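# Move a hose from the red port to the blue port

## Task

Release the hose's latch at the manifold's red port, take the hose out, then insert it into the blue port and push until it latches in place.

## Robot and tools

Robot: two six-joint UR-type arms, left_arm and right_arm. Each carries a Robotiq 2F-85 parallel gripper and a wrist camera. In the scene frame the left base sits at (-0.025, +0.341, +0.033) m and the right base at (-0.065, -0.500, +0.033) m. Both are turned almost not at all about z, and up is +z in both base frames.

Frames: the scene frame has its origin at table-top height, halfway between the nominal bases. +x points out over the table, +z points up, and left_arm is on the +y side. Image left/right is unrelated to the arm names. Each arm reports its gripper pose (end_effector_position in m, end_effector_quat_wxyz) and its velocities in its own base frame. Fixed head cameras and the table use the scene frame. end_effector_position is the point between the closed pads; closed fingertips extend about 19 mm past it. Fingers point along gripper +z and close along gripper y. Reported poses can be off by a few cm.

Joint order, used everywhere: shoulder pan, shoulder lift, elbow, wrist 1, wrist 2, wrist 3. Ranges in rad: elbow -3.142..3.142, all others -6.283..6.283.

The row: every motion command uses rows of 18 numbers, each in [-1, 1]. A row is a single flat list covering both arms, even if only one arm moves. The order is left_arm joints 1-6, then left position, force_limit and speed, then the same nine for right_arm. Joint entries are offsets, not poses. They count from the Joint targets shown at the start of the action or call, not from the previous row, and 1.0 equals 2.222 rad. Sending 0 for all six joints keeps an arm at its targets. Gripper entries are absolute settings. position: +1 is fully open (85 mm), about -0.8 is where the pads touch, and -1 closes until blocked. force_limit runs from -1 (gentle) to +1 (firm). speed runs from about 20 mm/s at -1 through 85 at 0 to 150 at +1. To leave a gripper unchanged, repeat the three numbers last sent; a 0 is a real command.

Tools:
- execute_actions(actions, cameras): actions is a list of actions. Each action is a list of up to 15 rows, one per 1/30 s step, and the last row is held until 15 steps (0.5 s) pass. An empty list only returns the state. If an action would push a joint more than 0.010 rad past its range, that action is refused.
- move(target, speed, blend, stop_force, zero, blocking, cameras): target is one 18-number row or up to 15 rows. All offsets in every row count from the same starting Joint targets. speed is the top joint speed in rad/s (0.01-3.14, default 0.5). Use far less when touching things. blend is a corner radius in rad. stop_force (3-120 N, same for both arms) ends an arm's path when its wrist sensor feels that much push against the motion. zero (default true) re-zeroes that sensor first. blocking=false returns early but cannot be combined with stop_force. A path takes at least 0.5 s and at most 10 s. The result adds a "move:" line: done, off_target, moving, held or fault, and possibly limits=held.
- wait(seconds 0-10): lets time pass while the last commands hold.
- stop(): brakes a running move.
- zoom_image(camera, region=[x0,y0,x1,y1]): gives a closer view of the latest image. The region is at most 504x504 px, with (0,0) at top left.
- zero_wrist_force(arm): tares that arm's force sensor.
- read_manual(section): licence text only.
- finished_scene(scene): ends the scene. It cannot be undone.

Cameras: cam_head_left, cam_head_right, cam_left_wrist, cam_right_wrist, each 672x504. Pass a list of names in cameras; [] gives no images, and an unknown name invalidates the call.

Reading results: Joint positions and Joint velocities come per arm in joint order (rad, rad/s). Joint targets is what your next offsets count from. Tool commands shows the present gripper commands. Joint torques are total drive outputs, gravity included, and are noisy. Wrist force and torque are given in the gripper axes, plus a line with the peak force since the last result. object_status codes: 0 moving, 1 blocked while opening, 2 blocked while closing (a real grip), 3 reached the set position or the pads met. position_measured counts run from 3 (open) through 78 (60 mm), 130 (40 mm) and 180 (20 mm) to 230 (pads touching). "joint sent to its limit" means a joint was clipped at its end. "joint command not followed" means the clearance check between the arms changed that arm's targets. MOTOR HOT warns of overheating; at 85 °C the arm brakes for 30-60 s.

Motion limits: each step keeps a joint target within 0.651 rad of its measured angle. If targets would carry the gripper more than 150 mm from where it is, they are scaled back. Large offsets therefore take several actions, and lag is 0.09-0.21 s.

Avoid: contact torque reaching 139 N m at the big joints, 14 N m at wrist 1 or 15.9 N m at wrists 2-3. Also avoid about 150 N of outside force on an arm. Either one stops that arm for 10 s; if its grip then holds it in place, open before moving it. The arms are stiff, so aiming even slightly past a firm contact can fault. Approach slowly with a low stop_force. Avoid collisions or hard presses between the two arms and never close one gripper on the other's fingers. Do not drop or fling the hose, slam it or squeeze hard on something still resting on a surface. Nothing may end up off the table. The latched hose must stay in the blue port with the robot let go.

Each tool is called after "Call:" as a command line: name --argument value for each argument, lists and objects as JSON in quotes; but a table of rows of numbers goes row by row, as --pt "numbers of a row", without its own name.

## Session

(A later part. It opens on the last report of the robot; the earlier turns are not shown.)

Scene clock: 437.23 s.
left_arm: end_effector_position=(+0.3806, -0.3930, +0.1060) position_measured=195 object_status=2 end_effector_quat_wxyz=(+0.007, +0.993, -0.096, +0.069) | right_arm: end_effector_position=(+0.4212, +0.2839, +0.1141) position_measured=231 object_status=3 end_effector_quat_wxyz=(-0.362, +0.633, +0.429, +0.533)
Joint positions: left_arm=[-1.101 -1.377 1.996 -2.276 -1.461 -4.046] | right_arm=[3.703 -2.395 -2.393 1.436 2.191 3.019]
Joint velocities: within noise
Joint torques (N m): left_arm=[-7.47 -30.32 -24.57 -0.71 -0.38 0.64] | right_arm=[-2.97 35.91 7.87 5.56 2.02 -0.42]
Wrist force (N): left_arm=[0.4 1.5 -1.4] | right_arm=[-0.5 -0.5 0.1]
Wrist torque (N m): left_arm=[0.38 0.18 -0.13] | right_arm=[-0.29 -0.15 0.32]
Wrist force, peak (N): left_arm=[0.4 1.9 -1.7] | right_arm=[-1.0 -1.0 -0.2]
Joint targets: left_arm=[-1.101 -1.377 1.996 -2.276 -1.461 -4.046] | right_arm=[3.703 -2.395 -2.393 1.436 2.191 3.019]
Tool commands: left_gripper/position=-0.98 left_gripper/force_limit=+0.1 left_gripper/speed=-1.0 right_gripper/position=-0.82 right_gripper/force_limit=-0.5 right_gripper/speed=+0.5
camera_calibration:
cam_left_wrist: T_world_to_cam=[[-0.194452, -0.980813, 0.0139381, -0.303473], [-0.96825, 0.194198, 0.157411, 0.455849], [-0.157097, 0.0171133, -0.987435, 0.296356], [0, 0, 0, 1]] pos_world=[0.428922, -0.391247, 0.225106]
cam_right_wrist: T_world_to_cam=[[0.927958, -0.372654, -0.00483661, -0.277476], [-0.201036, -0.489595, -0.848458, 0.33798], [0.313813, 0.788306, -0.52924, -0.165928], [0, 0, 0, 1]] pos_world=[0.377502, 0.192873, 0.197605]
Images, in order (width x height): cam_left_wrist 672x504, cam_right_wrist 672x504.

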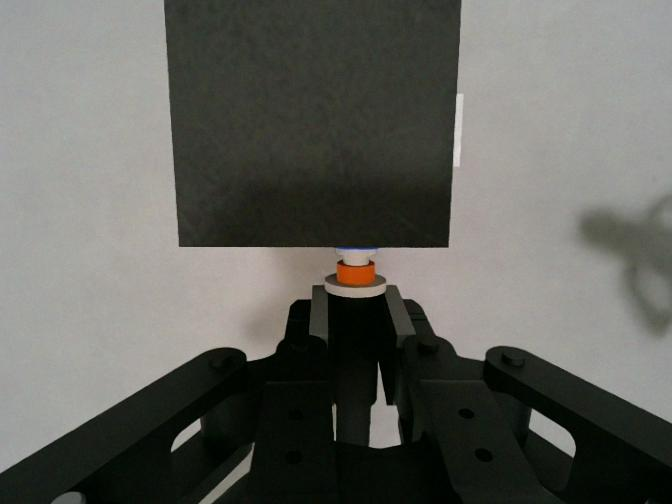

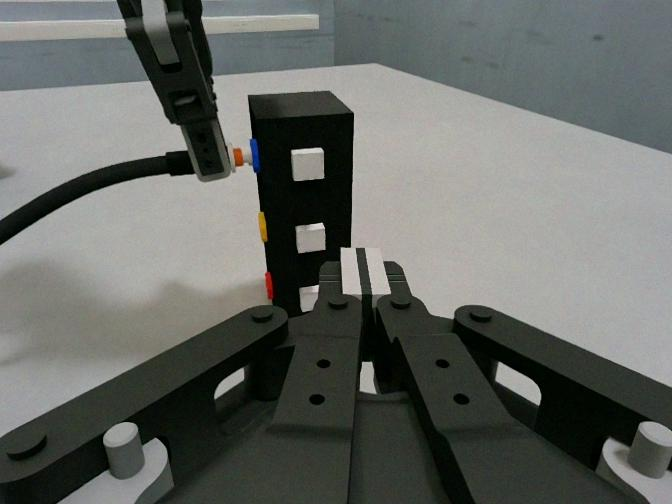

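Call:
move --target '[0.00941, 0.0108, -0.01332, 0.00153, -0.00086, 0.00941, -0.98, 0.1, -1, 0, 0, 0, 0, 0, 0, -0.82, -0.5, 0.5]' --speed 0.02 --stop_force 40 --zero false --cameras '["cam_left_wrist", "cam_right_wrist"]'

Scene clock: 440.30 s.
left_arm: end_effector_position=(+0.3935, -0.3955, +0.1059) position_measured=195 object_status=2 end_effector_quat_wxyz=(+0.007, +0.993, -0.096, +0.069) | right_arm: end_effector_position=(+0.4212, +0.2839, +0.1141) position_measured=231 object_status=3 end_effector_quat_wxyz=(-0.362, +0.633, +0.429, +0.533)
Joint positions: left_arm=[-1.081 -1.353 1.967 -2.272 -1.463 -4.025] | right_arm=[3.703 -2.395 -2.393 1.436 2.191 3.019]
Joint velocities: within noise
Joint torques (N m): left_arm=[-0.95 -34.26 -16.38 -12.65 8.43 -2.8] | right_arm=[-2.45 36.2 6.5 5.67 2 -0.3]
Wrist force (N): left_arm=[-30.9 -4.7 -21.0] | right_arm=[-0.7 -0.9 -0.3]
Wrist torque (N m): left_arm=[0.46 -0.02 -0.21] | right_arm=[-0.34 -0.13 0.33]
Wrist force, peak (N): left_arm=[-39.4 -6.4 -26.7] | right_arm=[-1.0 -0.9 -0.4]
Joint targets: left_arm=[-1.081 -1.353 1.967 -2.273 -1.463 -4.025] | right_arm=[3.703 -2.395 -2.393 1.436 2.191 3.019]
move: contact (left_arm)
camera_calibration:
cam_left_wrist: T_world_to_cam=[[-0.194457, -0.980813, 0.0138983, -0.303424], [-0.968202, 0.194191, 0.157716, 0.468651], [-0.157389, 0.0172126, -0.987387, 0.298468], [0, 0, 0, 1]] pos_world=[0.441722, -0.393747, 0.225006]
cam_right_wrist: T_world_to_cam=[[0.927958, -0.372654, -0.00483661, -0.277476], [-0.201036, -0.489595, -0.848458, 0.33798], [0.313813, 0.788306, -0.52924, -0.165928], [0, 0, 0, 1]] pos_world=[0.377502, 0.192873, 0.197605]
Images, in order (width x height): cam_left_wrist 672x504, cam_right_wrist 672x504.

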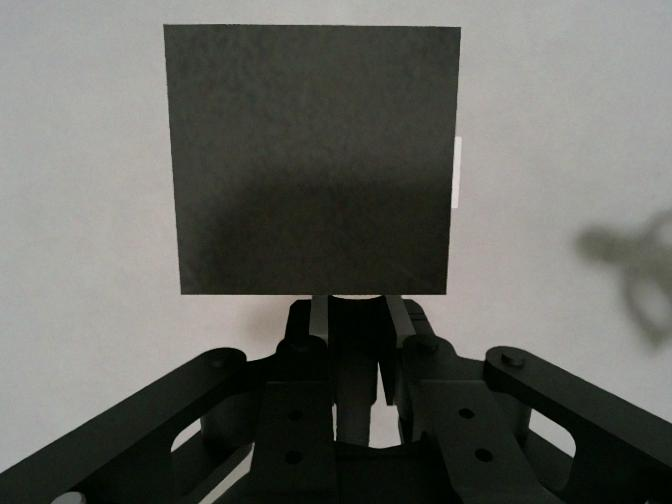

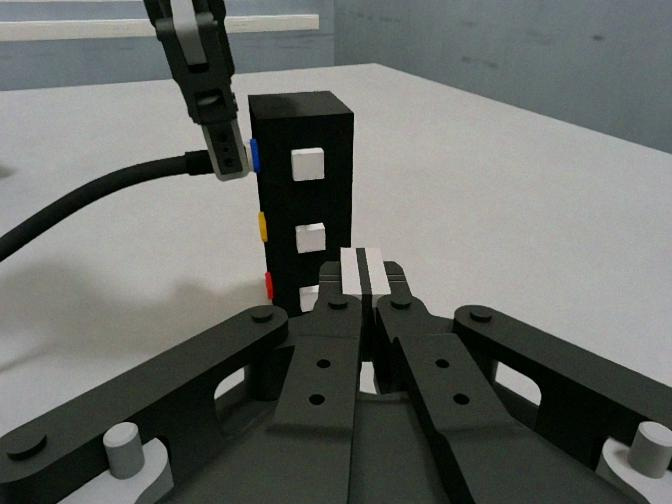

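Call:
zoom_image --camera "cam_right_wrist" --region '[170, 110, 290, 200]'

Call:
zoom_image --camera "cam_left_wrist" --region '[290, 250, 430, 340]'

Scaled by 4.200 from the camera's 672x504 image, which has a finer 960x720 frame.

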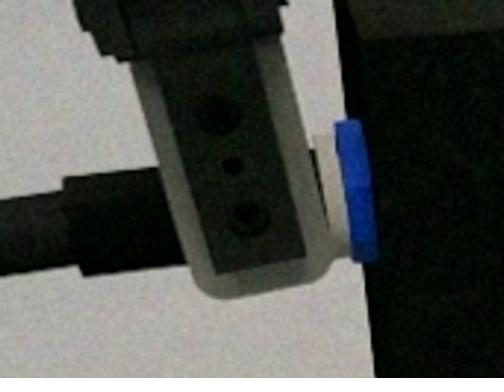

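Scaled by 3.600 from the camera's 672x504 image, which has a finer 960x720 frame.

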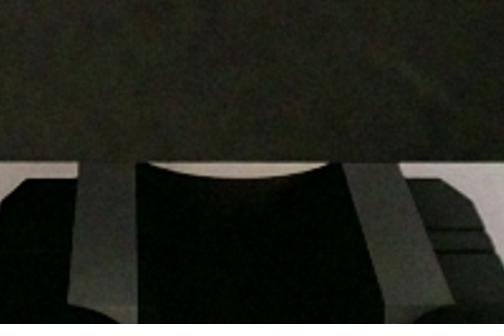

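Call:
move --target '[-0.0054, -0.0068, 0.0080, -0.0006, 0.0005, -0.0054, -0.98, 0.1, -1, 0, 0, 0, 0, 0, 0, -0.82, -0.5, 0.5]' --speed 0.015 --stop_force 14 --zero false --cameras '["cam_left_wrist", "cam_right_wrist"]'

Scene clock: 448.97 s.
left_arm: end_effector_position=(+0.3902, -0.3948, +0.1061) position_measured=195 object_status=2 end_effector_quat_wxyz=(+0.007, +0.993, -0.096, +0.069) | right_arm: end_effector_position=(+0.4212, +0.2839, +0.1141) position_measured=231 object_status=3 end_effector_quat_wxyz=(-0.362, +0.633, +0.429, +0.533)
Joint positions: left_arm=[-1.086 -1.36 1.975 -2.273 -1.462 -4.03] | right_arm=[3.703 -2.395 -2.393 1.436 2.191 3.019]
Joint velocities: within noise
Joint torques (N m): left_arm=[13.38 -25.41 -27.44 0.65 1.07 2.29] | right_arm=[-4.56 36.38 6.52 5.41 1.95 -0.67]
Wrist force (N): left_arm=[7.2 9.8 6.6] | right_arm=[-0.8 -1.0 -0.2]
Wrist torque (N m): left_arm=[0.22 0.04 0.15] | right_arm=[-0.36 -0.11 0.32]
Wrist force, peak (N): left_arm=[-31.6 -5.0 -21.2] | right_arm=[-1.1 -1.0 -0.6]
Joint targets: left_arm=[-1.086 -1.360 1.975 -2.273 -1.462 -4.030] | right_arm=[3.703 -2.395 -2.393 1.436 2.191 3.019]
move: contact (left_arm)
camera_calibration:
cam_left_wrist: T_world_to_cam=[[-0.194421, -0.980816, 0.0141318, -0.303451], [-0.968257, 0.194199, 0.157373, 0.465393], [-0.157098, 0.0169133, -0.987438, 0.2979], [0, 0, 0, 1]] pos_world=[0.438422, -0.393047, 0.225206]
cam_right_wrist: T_world_to_cam=[[0.927958, -0.372654, -0.00483661, -0.277476], [-0.201036, -0.489595, -0.848458, 0.33798], [0.313813, 0.788306, -0.52924, -0.165928], [0, 0, 0, 1]] pos_world=[0.377502, 0.192873, 0.197605]
Images, in order (width x height): cam_left_wrist 672x504, cam_right_wrist 672x504.

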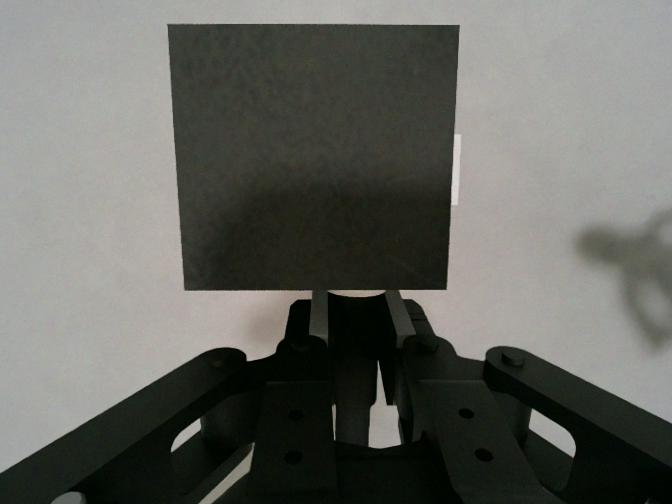

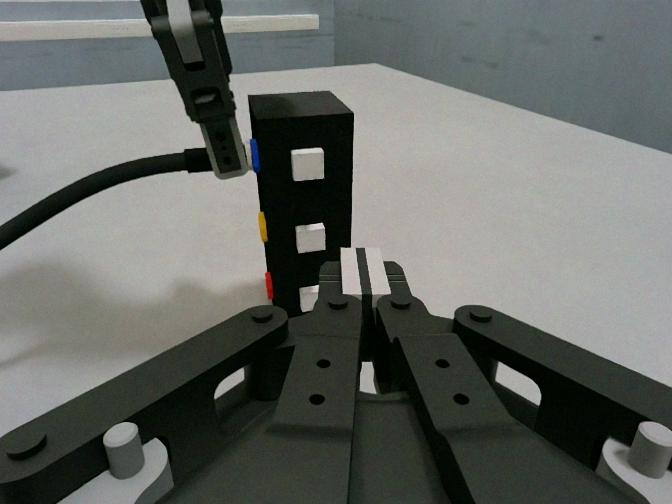

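Call:
zoom_image --camera "cam_right_wrist" --region '[170, 110, 290, 200]'

Call:
zoom_image --camera "cam_left_wrist" --region '[290, 250, 430, 340]'

Scaled by 4.200 from the camera's 672x504 image, which has a finer 960x720 frame.

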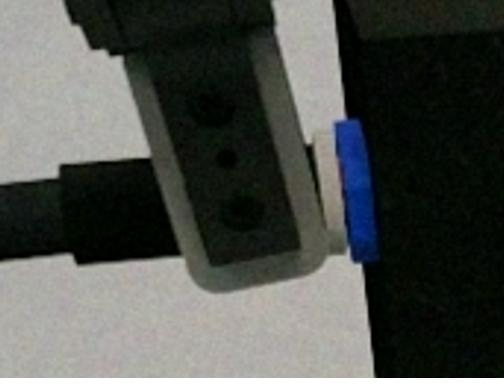

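Scaled by 3.600 from the camera's 672x504 image, which has a finer 960x720 frame.

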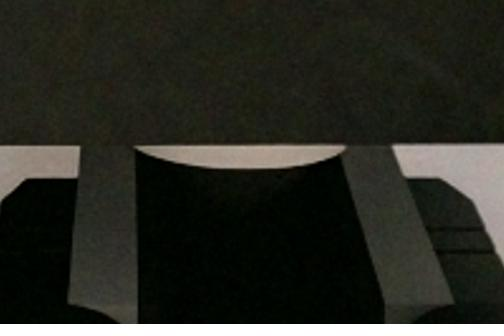

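Call:
move --target '[-0.0040, -0.0051, 0.0060, -0.00045, 0.0004, -0.0040, -0.98, 0.1, -1, 0, 0, 0, 0, 0, 0, -0.82, -0.5, 0.5]' --speed 0.015 --stop_force 24 --zero false --cameras '["cam_left_wrist", "cam_right_wrist"]'

Call:
zoom_image --camera "cam_right_wrist" --region '[170, 110, 290, 200]'

Call:
zoom_image --camera "cam_left_wrist" --region '[290, 250, 430, 340]'

Scene clock: 457.87 s.
left_arm: end_effector_position=(+0.3876, -0.3941, +0.1062) position_measured=195 object_status=2 end_effector_quat_wxyz=(+0.007, +0.993, -0.096, +0.069) | right_arm: end_effector_position=(+0.4212, +0.2839, +0.1141) position_measured=231 object_status=3 end_effector_quat_wxyz=(-0.362, +0.633, +0.429, +0.533)
Joint positions: left_arm=[-1.09 -1.365 1.98 -2.274 -1.462 -4.034] | right_arm=[3.703 -2.395 -2.393 1.436 2.191 3.019]
Joint velocities: within noise
Joint torques (N m): left_arm=[14.32 -34.63 -29.41 1.36 -0.95 2.45] | right_arm=[-3.55 35.82 6.83 5.54 1.8 -0.68]
Wrist force (N): left_arm=[14.2 18.2 26.1] | right_arm=[-0.7 -0.6 -0.1]
Wrist torque (N m): left_arm=[0.16 0.14 0.22] | right_arm=[-0.29 -0.13 0.32]
Wrist force, peak (N): left_arm=[18.7 19.3 32.2] | right_arm=[-1.2 -0.7 -0.1]
Joint targets: left_arm=[-1.090 -1.365 1.980 -2.274 -1.462 -4.034] | right_arm=[3.703 -2.395 -2.393 1.436 2.191 3.019]
move: contact (left_arm)
camera_calibration:
cam_left_wrist: T_world_to_cam=[[-0.194454, -0.980813, 0.0139384, -0.303291], [-0.96825, 0.1942, 0.157411, 0.462829], [-0.157097, 0.0171133, -0.987435, 0.297674], [0, 0, 0, 1]] pos_world=[0.435922, -0.392447, 0.225306]
cam_right_wrist: T_world_to_cam=[[0.927958, -0.372654, -0.00483661, -0.277476], [-0.201036, -0.489595, -0.848458, 0.33798], [0.313813, 0.788306, -0.52924, -0.165928], [0, 0, 0, 1]] pos_world=[0.377502, 0.192873, 0.197605]
Images, in order (width x height): cam_left_wrist 672x504, cam_right_wrist 672x504.

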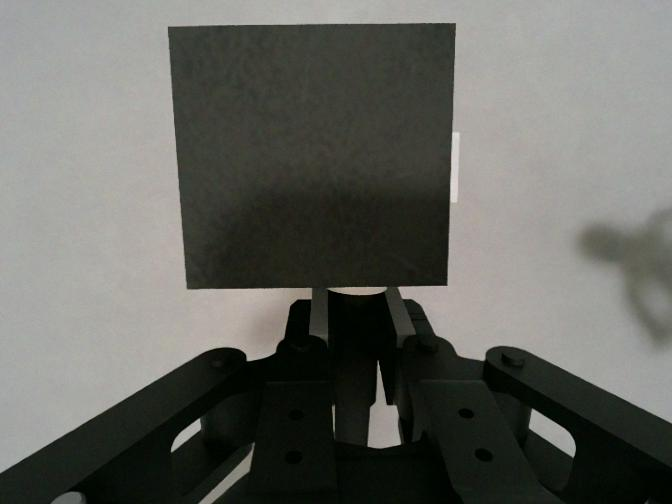

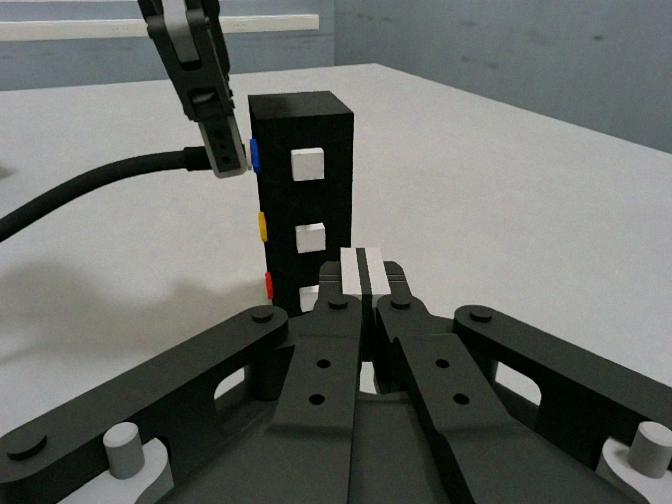

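Scaled by 4.200 from the camera's 672x504 image, which has a finer 960x720 frame.

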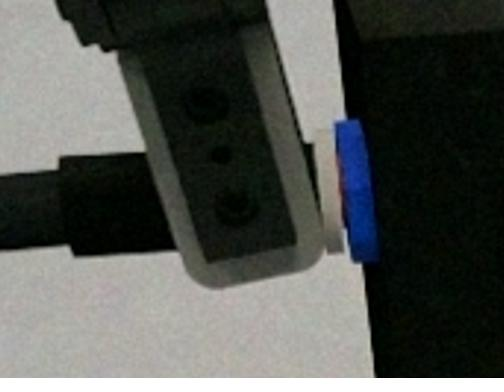

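Scaled by 3.600 from the camera's 672x504 image, which has a finer 960x720 frame.

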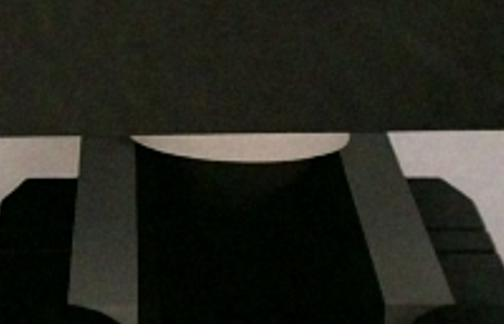

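Call:
move --target '[0.0022, 0.0028, -0.0033, 0.00025, -0.0002, 0.0022, -0.98, 0.1, -1, 0, 0, 0, 0, 0, 0, -0.82, -0.5, 0.5]' --speed 0.02 --cameras '[]'

Scene clock: 461.43 s.
left_arm: end_effector_position=(+0.3909, -0.3949, +0.1060) position_measured=195 object_status=2 end_effector_quat_wxyz=(+0.007, +0.993, -0.096, +0.069) | right_arm: end_effector_position=(+0.4212, +0.2839, +0.1141) position_measured=231 object_status=3 end_effector_quat_wxyz=(-0.362, +0.633, +0.429, +0.533)
Joint positions: left_arm=[-1.085 -1.358 1.973 -2.273 -1.462 -4.029] | right_arm=[3.703 -2.395 -2.393 1.436 2.191 3.019]
Joint velocities: within noise
Joint torques (N m): left_arm=[4.19 -24.13 -23.69 -1.69 -0.88 1.57] | right_arm=[-4.23 35.93 7.21 5.46 1.84 -0.59]
Wrist force (N): left_arm=[-4.9 -2.8 -12.2] | right_arm=[-0.5 -0.6 -0.2]
Wrist torque (N m): left_arm=[0.46 0.34 -0.19] | right_arm=[-0.30 -0.15 0.33]
Wrist force, peak (N): left_arm=[14.7 18.3 26.6] | right_arm=[-0.8 -1.1 -0.1]
Joint targets: left_arm=[-1.085 -1.358 1.973 -2.273 -1.462 -4.029] | right_arm=[3.703 -2.395 -2.393 1.436 2.191 3.019]
move: done
No camera images: "cameras" was empty.

Call:
move --pt "0 0 0 0 0 0 0.0 0.1 -1 0 0 0 0 0 0 -0.82 -0.5 0.5" --pt "-0.00779 -0.05275 -0.04127 0.09482 0.00077 -0.00774 0.0 0.1 -1 0 0 0 0 0 0 -0.82 -0.5 0.5" --speed 0.2 --cameras '["cam_left_wrist", "cam_right_wrist", "cam_head_left"]'

Call:
zoom_image --camera "cam_right_wrist" --region '[170, 110, 290, 200]'

Scene clock: 467.27 s.
left_arm: end_effector_position=(+0.3799, -0.3929, +0.1849) position_measured=128 object_status=3 end_effector_quat_wxyz=(+0.007, +0.993, -0.096, +0.070) | right_arm: end_effector_position=(+0.4212, +0.2839, +0.1141) position_measured=231 object_status=3 end_effector_quat_wxyz=(-0.362, +0.633, +0.429, +0.533)
Joint positions: left_arm=[-1.102 -1.476 1.881 -2.063 -1.46 -4.047] | right_arm=[3.703 -2.395 -2.393 1.436 2.191 3.019]
Joint velocities: within noise
Joint torques (N m): left_arm=[4.7 -19.3 -12.48 -5.6 0.6 0.28] | right_arm=[-4.92 36.03 5.55 5.63 1.71 -1.02]
Wrist force (N): left_arm=[0.7 1.2 -2.1] | right_arm=[-0.4 -0.8 -0.2]
Wrist torque (N m): left_arm=[0.29 0.17 -0.15] | right_arm=[-0.33 -0.17 0.32]
Wrist force, peak (N): left_arm=[-4.6 -2.6 -12.2] | right_arm=[-1.2 -0.7 -0.3]
Joint targets: left_arm=[-1.102 -1.476 1.881 -2.063 -1.460 -4.047] | right_arm=[3.703 -2.395 -2.393 1.436 2.191 3.019]
move: done
camera_calibration:
cam_left_wrist: T_world_to_cam=[[-0.194511, -0.980799, 0.0140865, -0.304645], [-0.968288, 0.194286, 0.157068, 0.442791], [-0.156789, 0.0169117, -0.987487, 0.373942], [0, 0, 0, 1]] pos_world=[0.428122, -0.391147, 0.304006]
cam_right_wrist: T_world_to_cam=[[0.927958, -0.372654, -0.00483661, -0.277476], [-0.201036, -0.489595, -0.848458, 0.33798], [0.313813, 0.788306, -0.52924, -0.165928], [0, 0, 0, 1]] pos_world=[0.377502, 0.192873, 0.197605]
Images, in order (width x height): cam_head_left 672x504, cam_left_wrist 672x504, cam_right_wrist 672x504.

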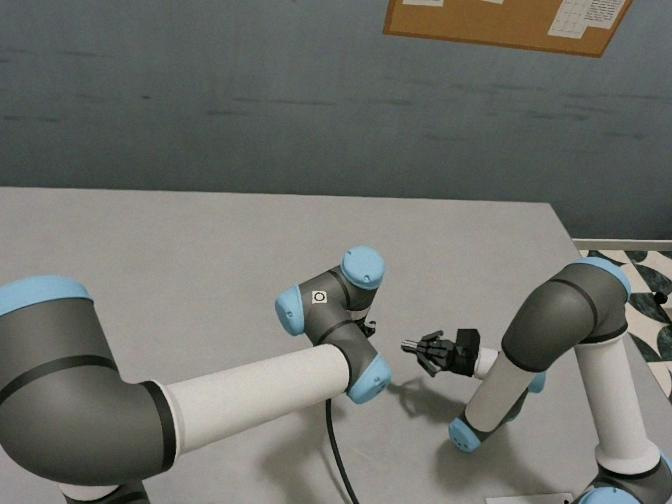

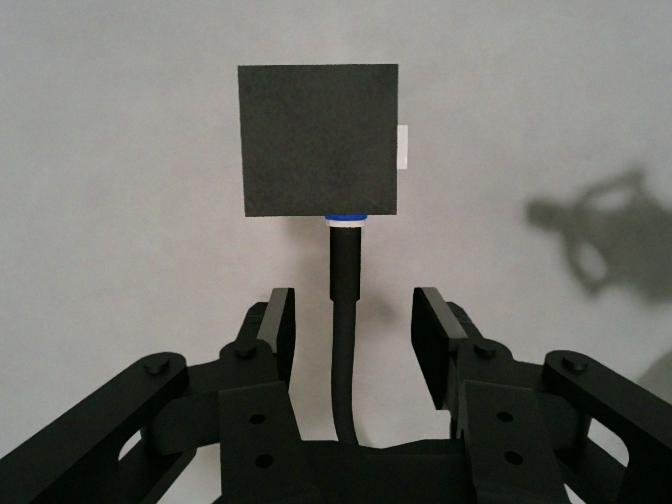

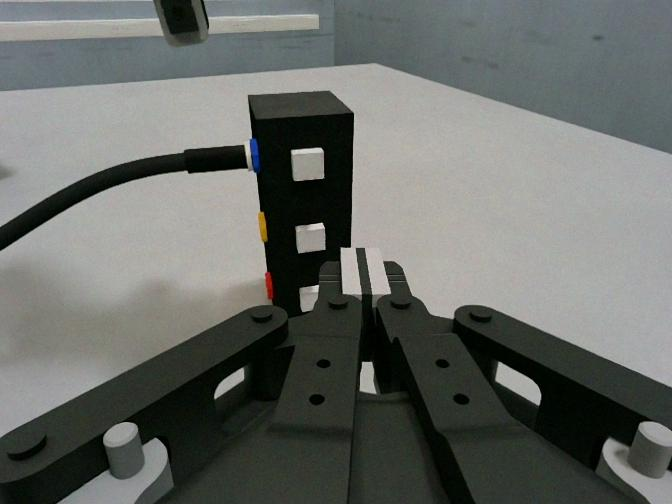

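Scaled by 4.200 from the camera's 672x504 image, which has a finer 960x720 frame.

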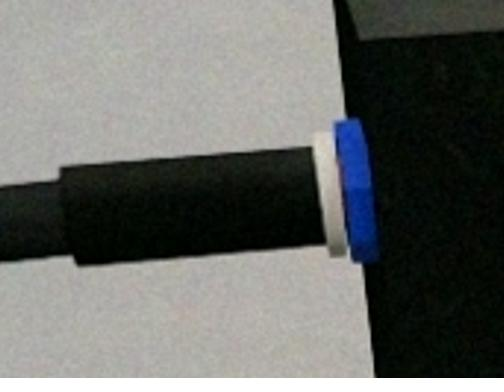

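Call:
finished_scene --scene 2

The scene is finished: the task was done.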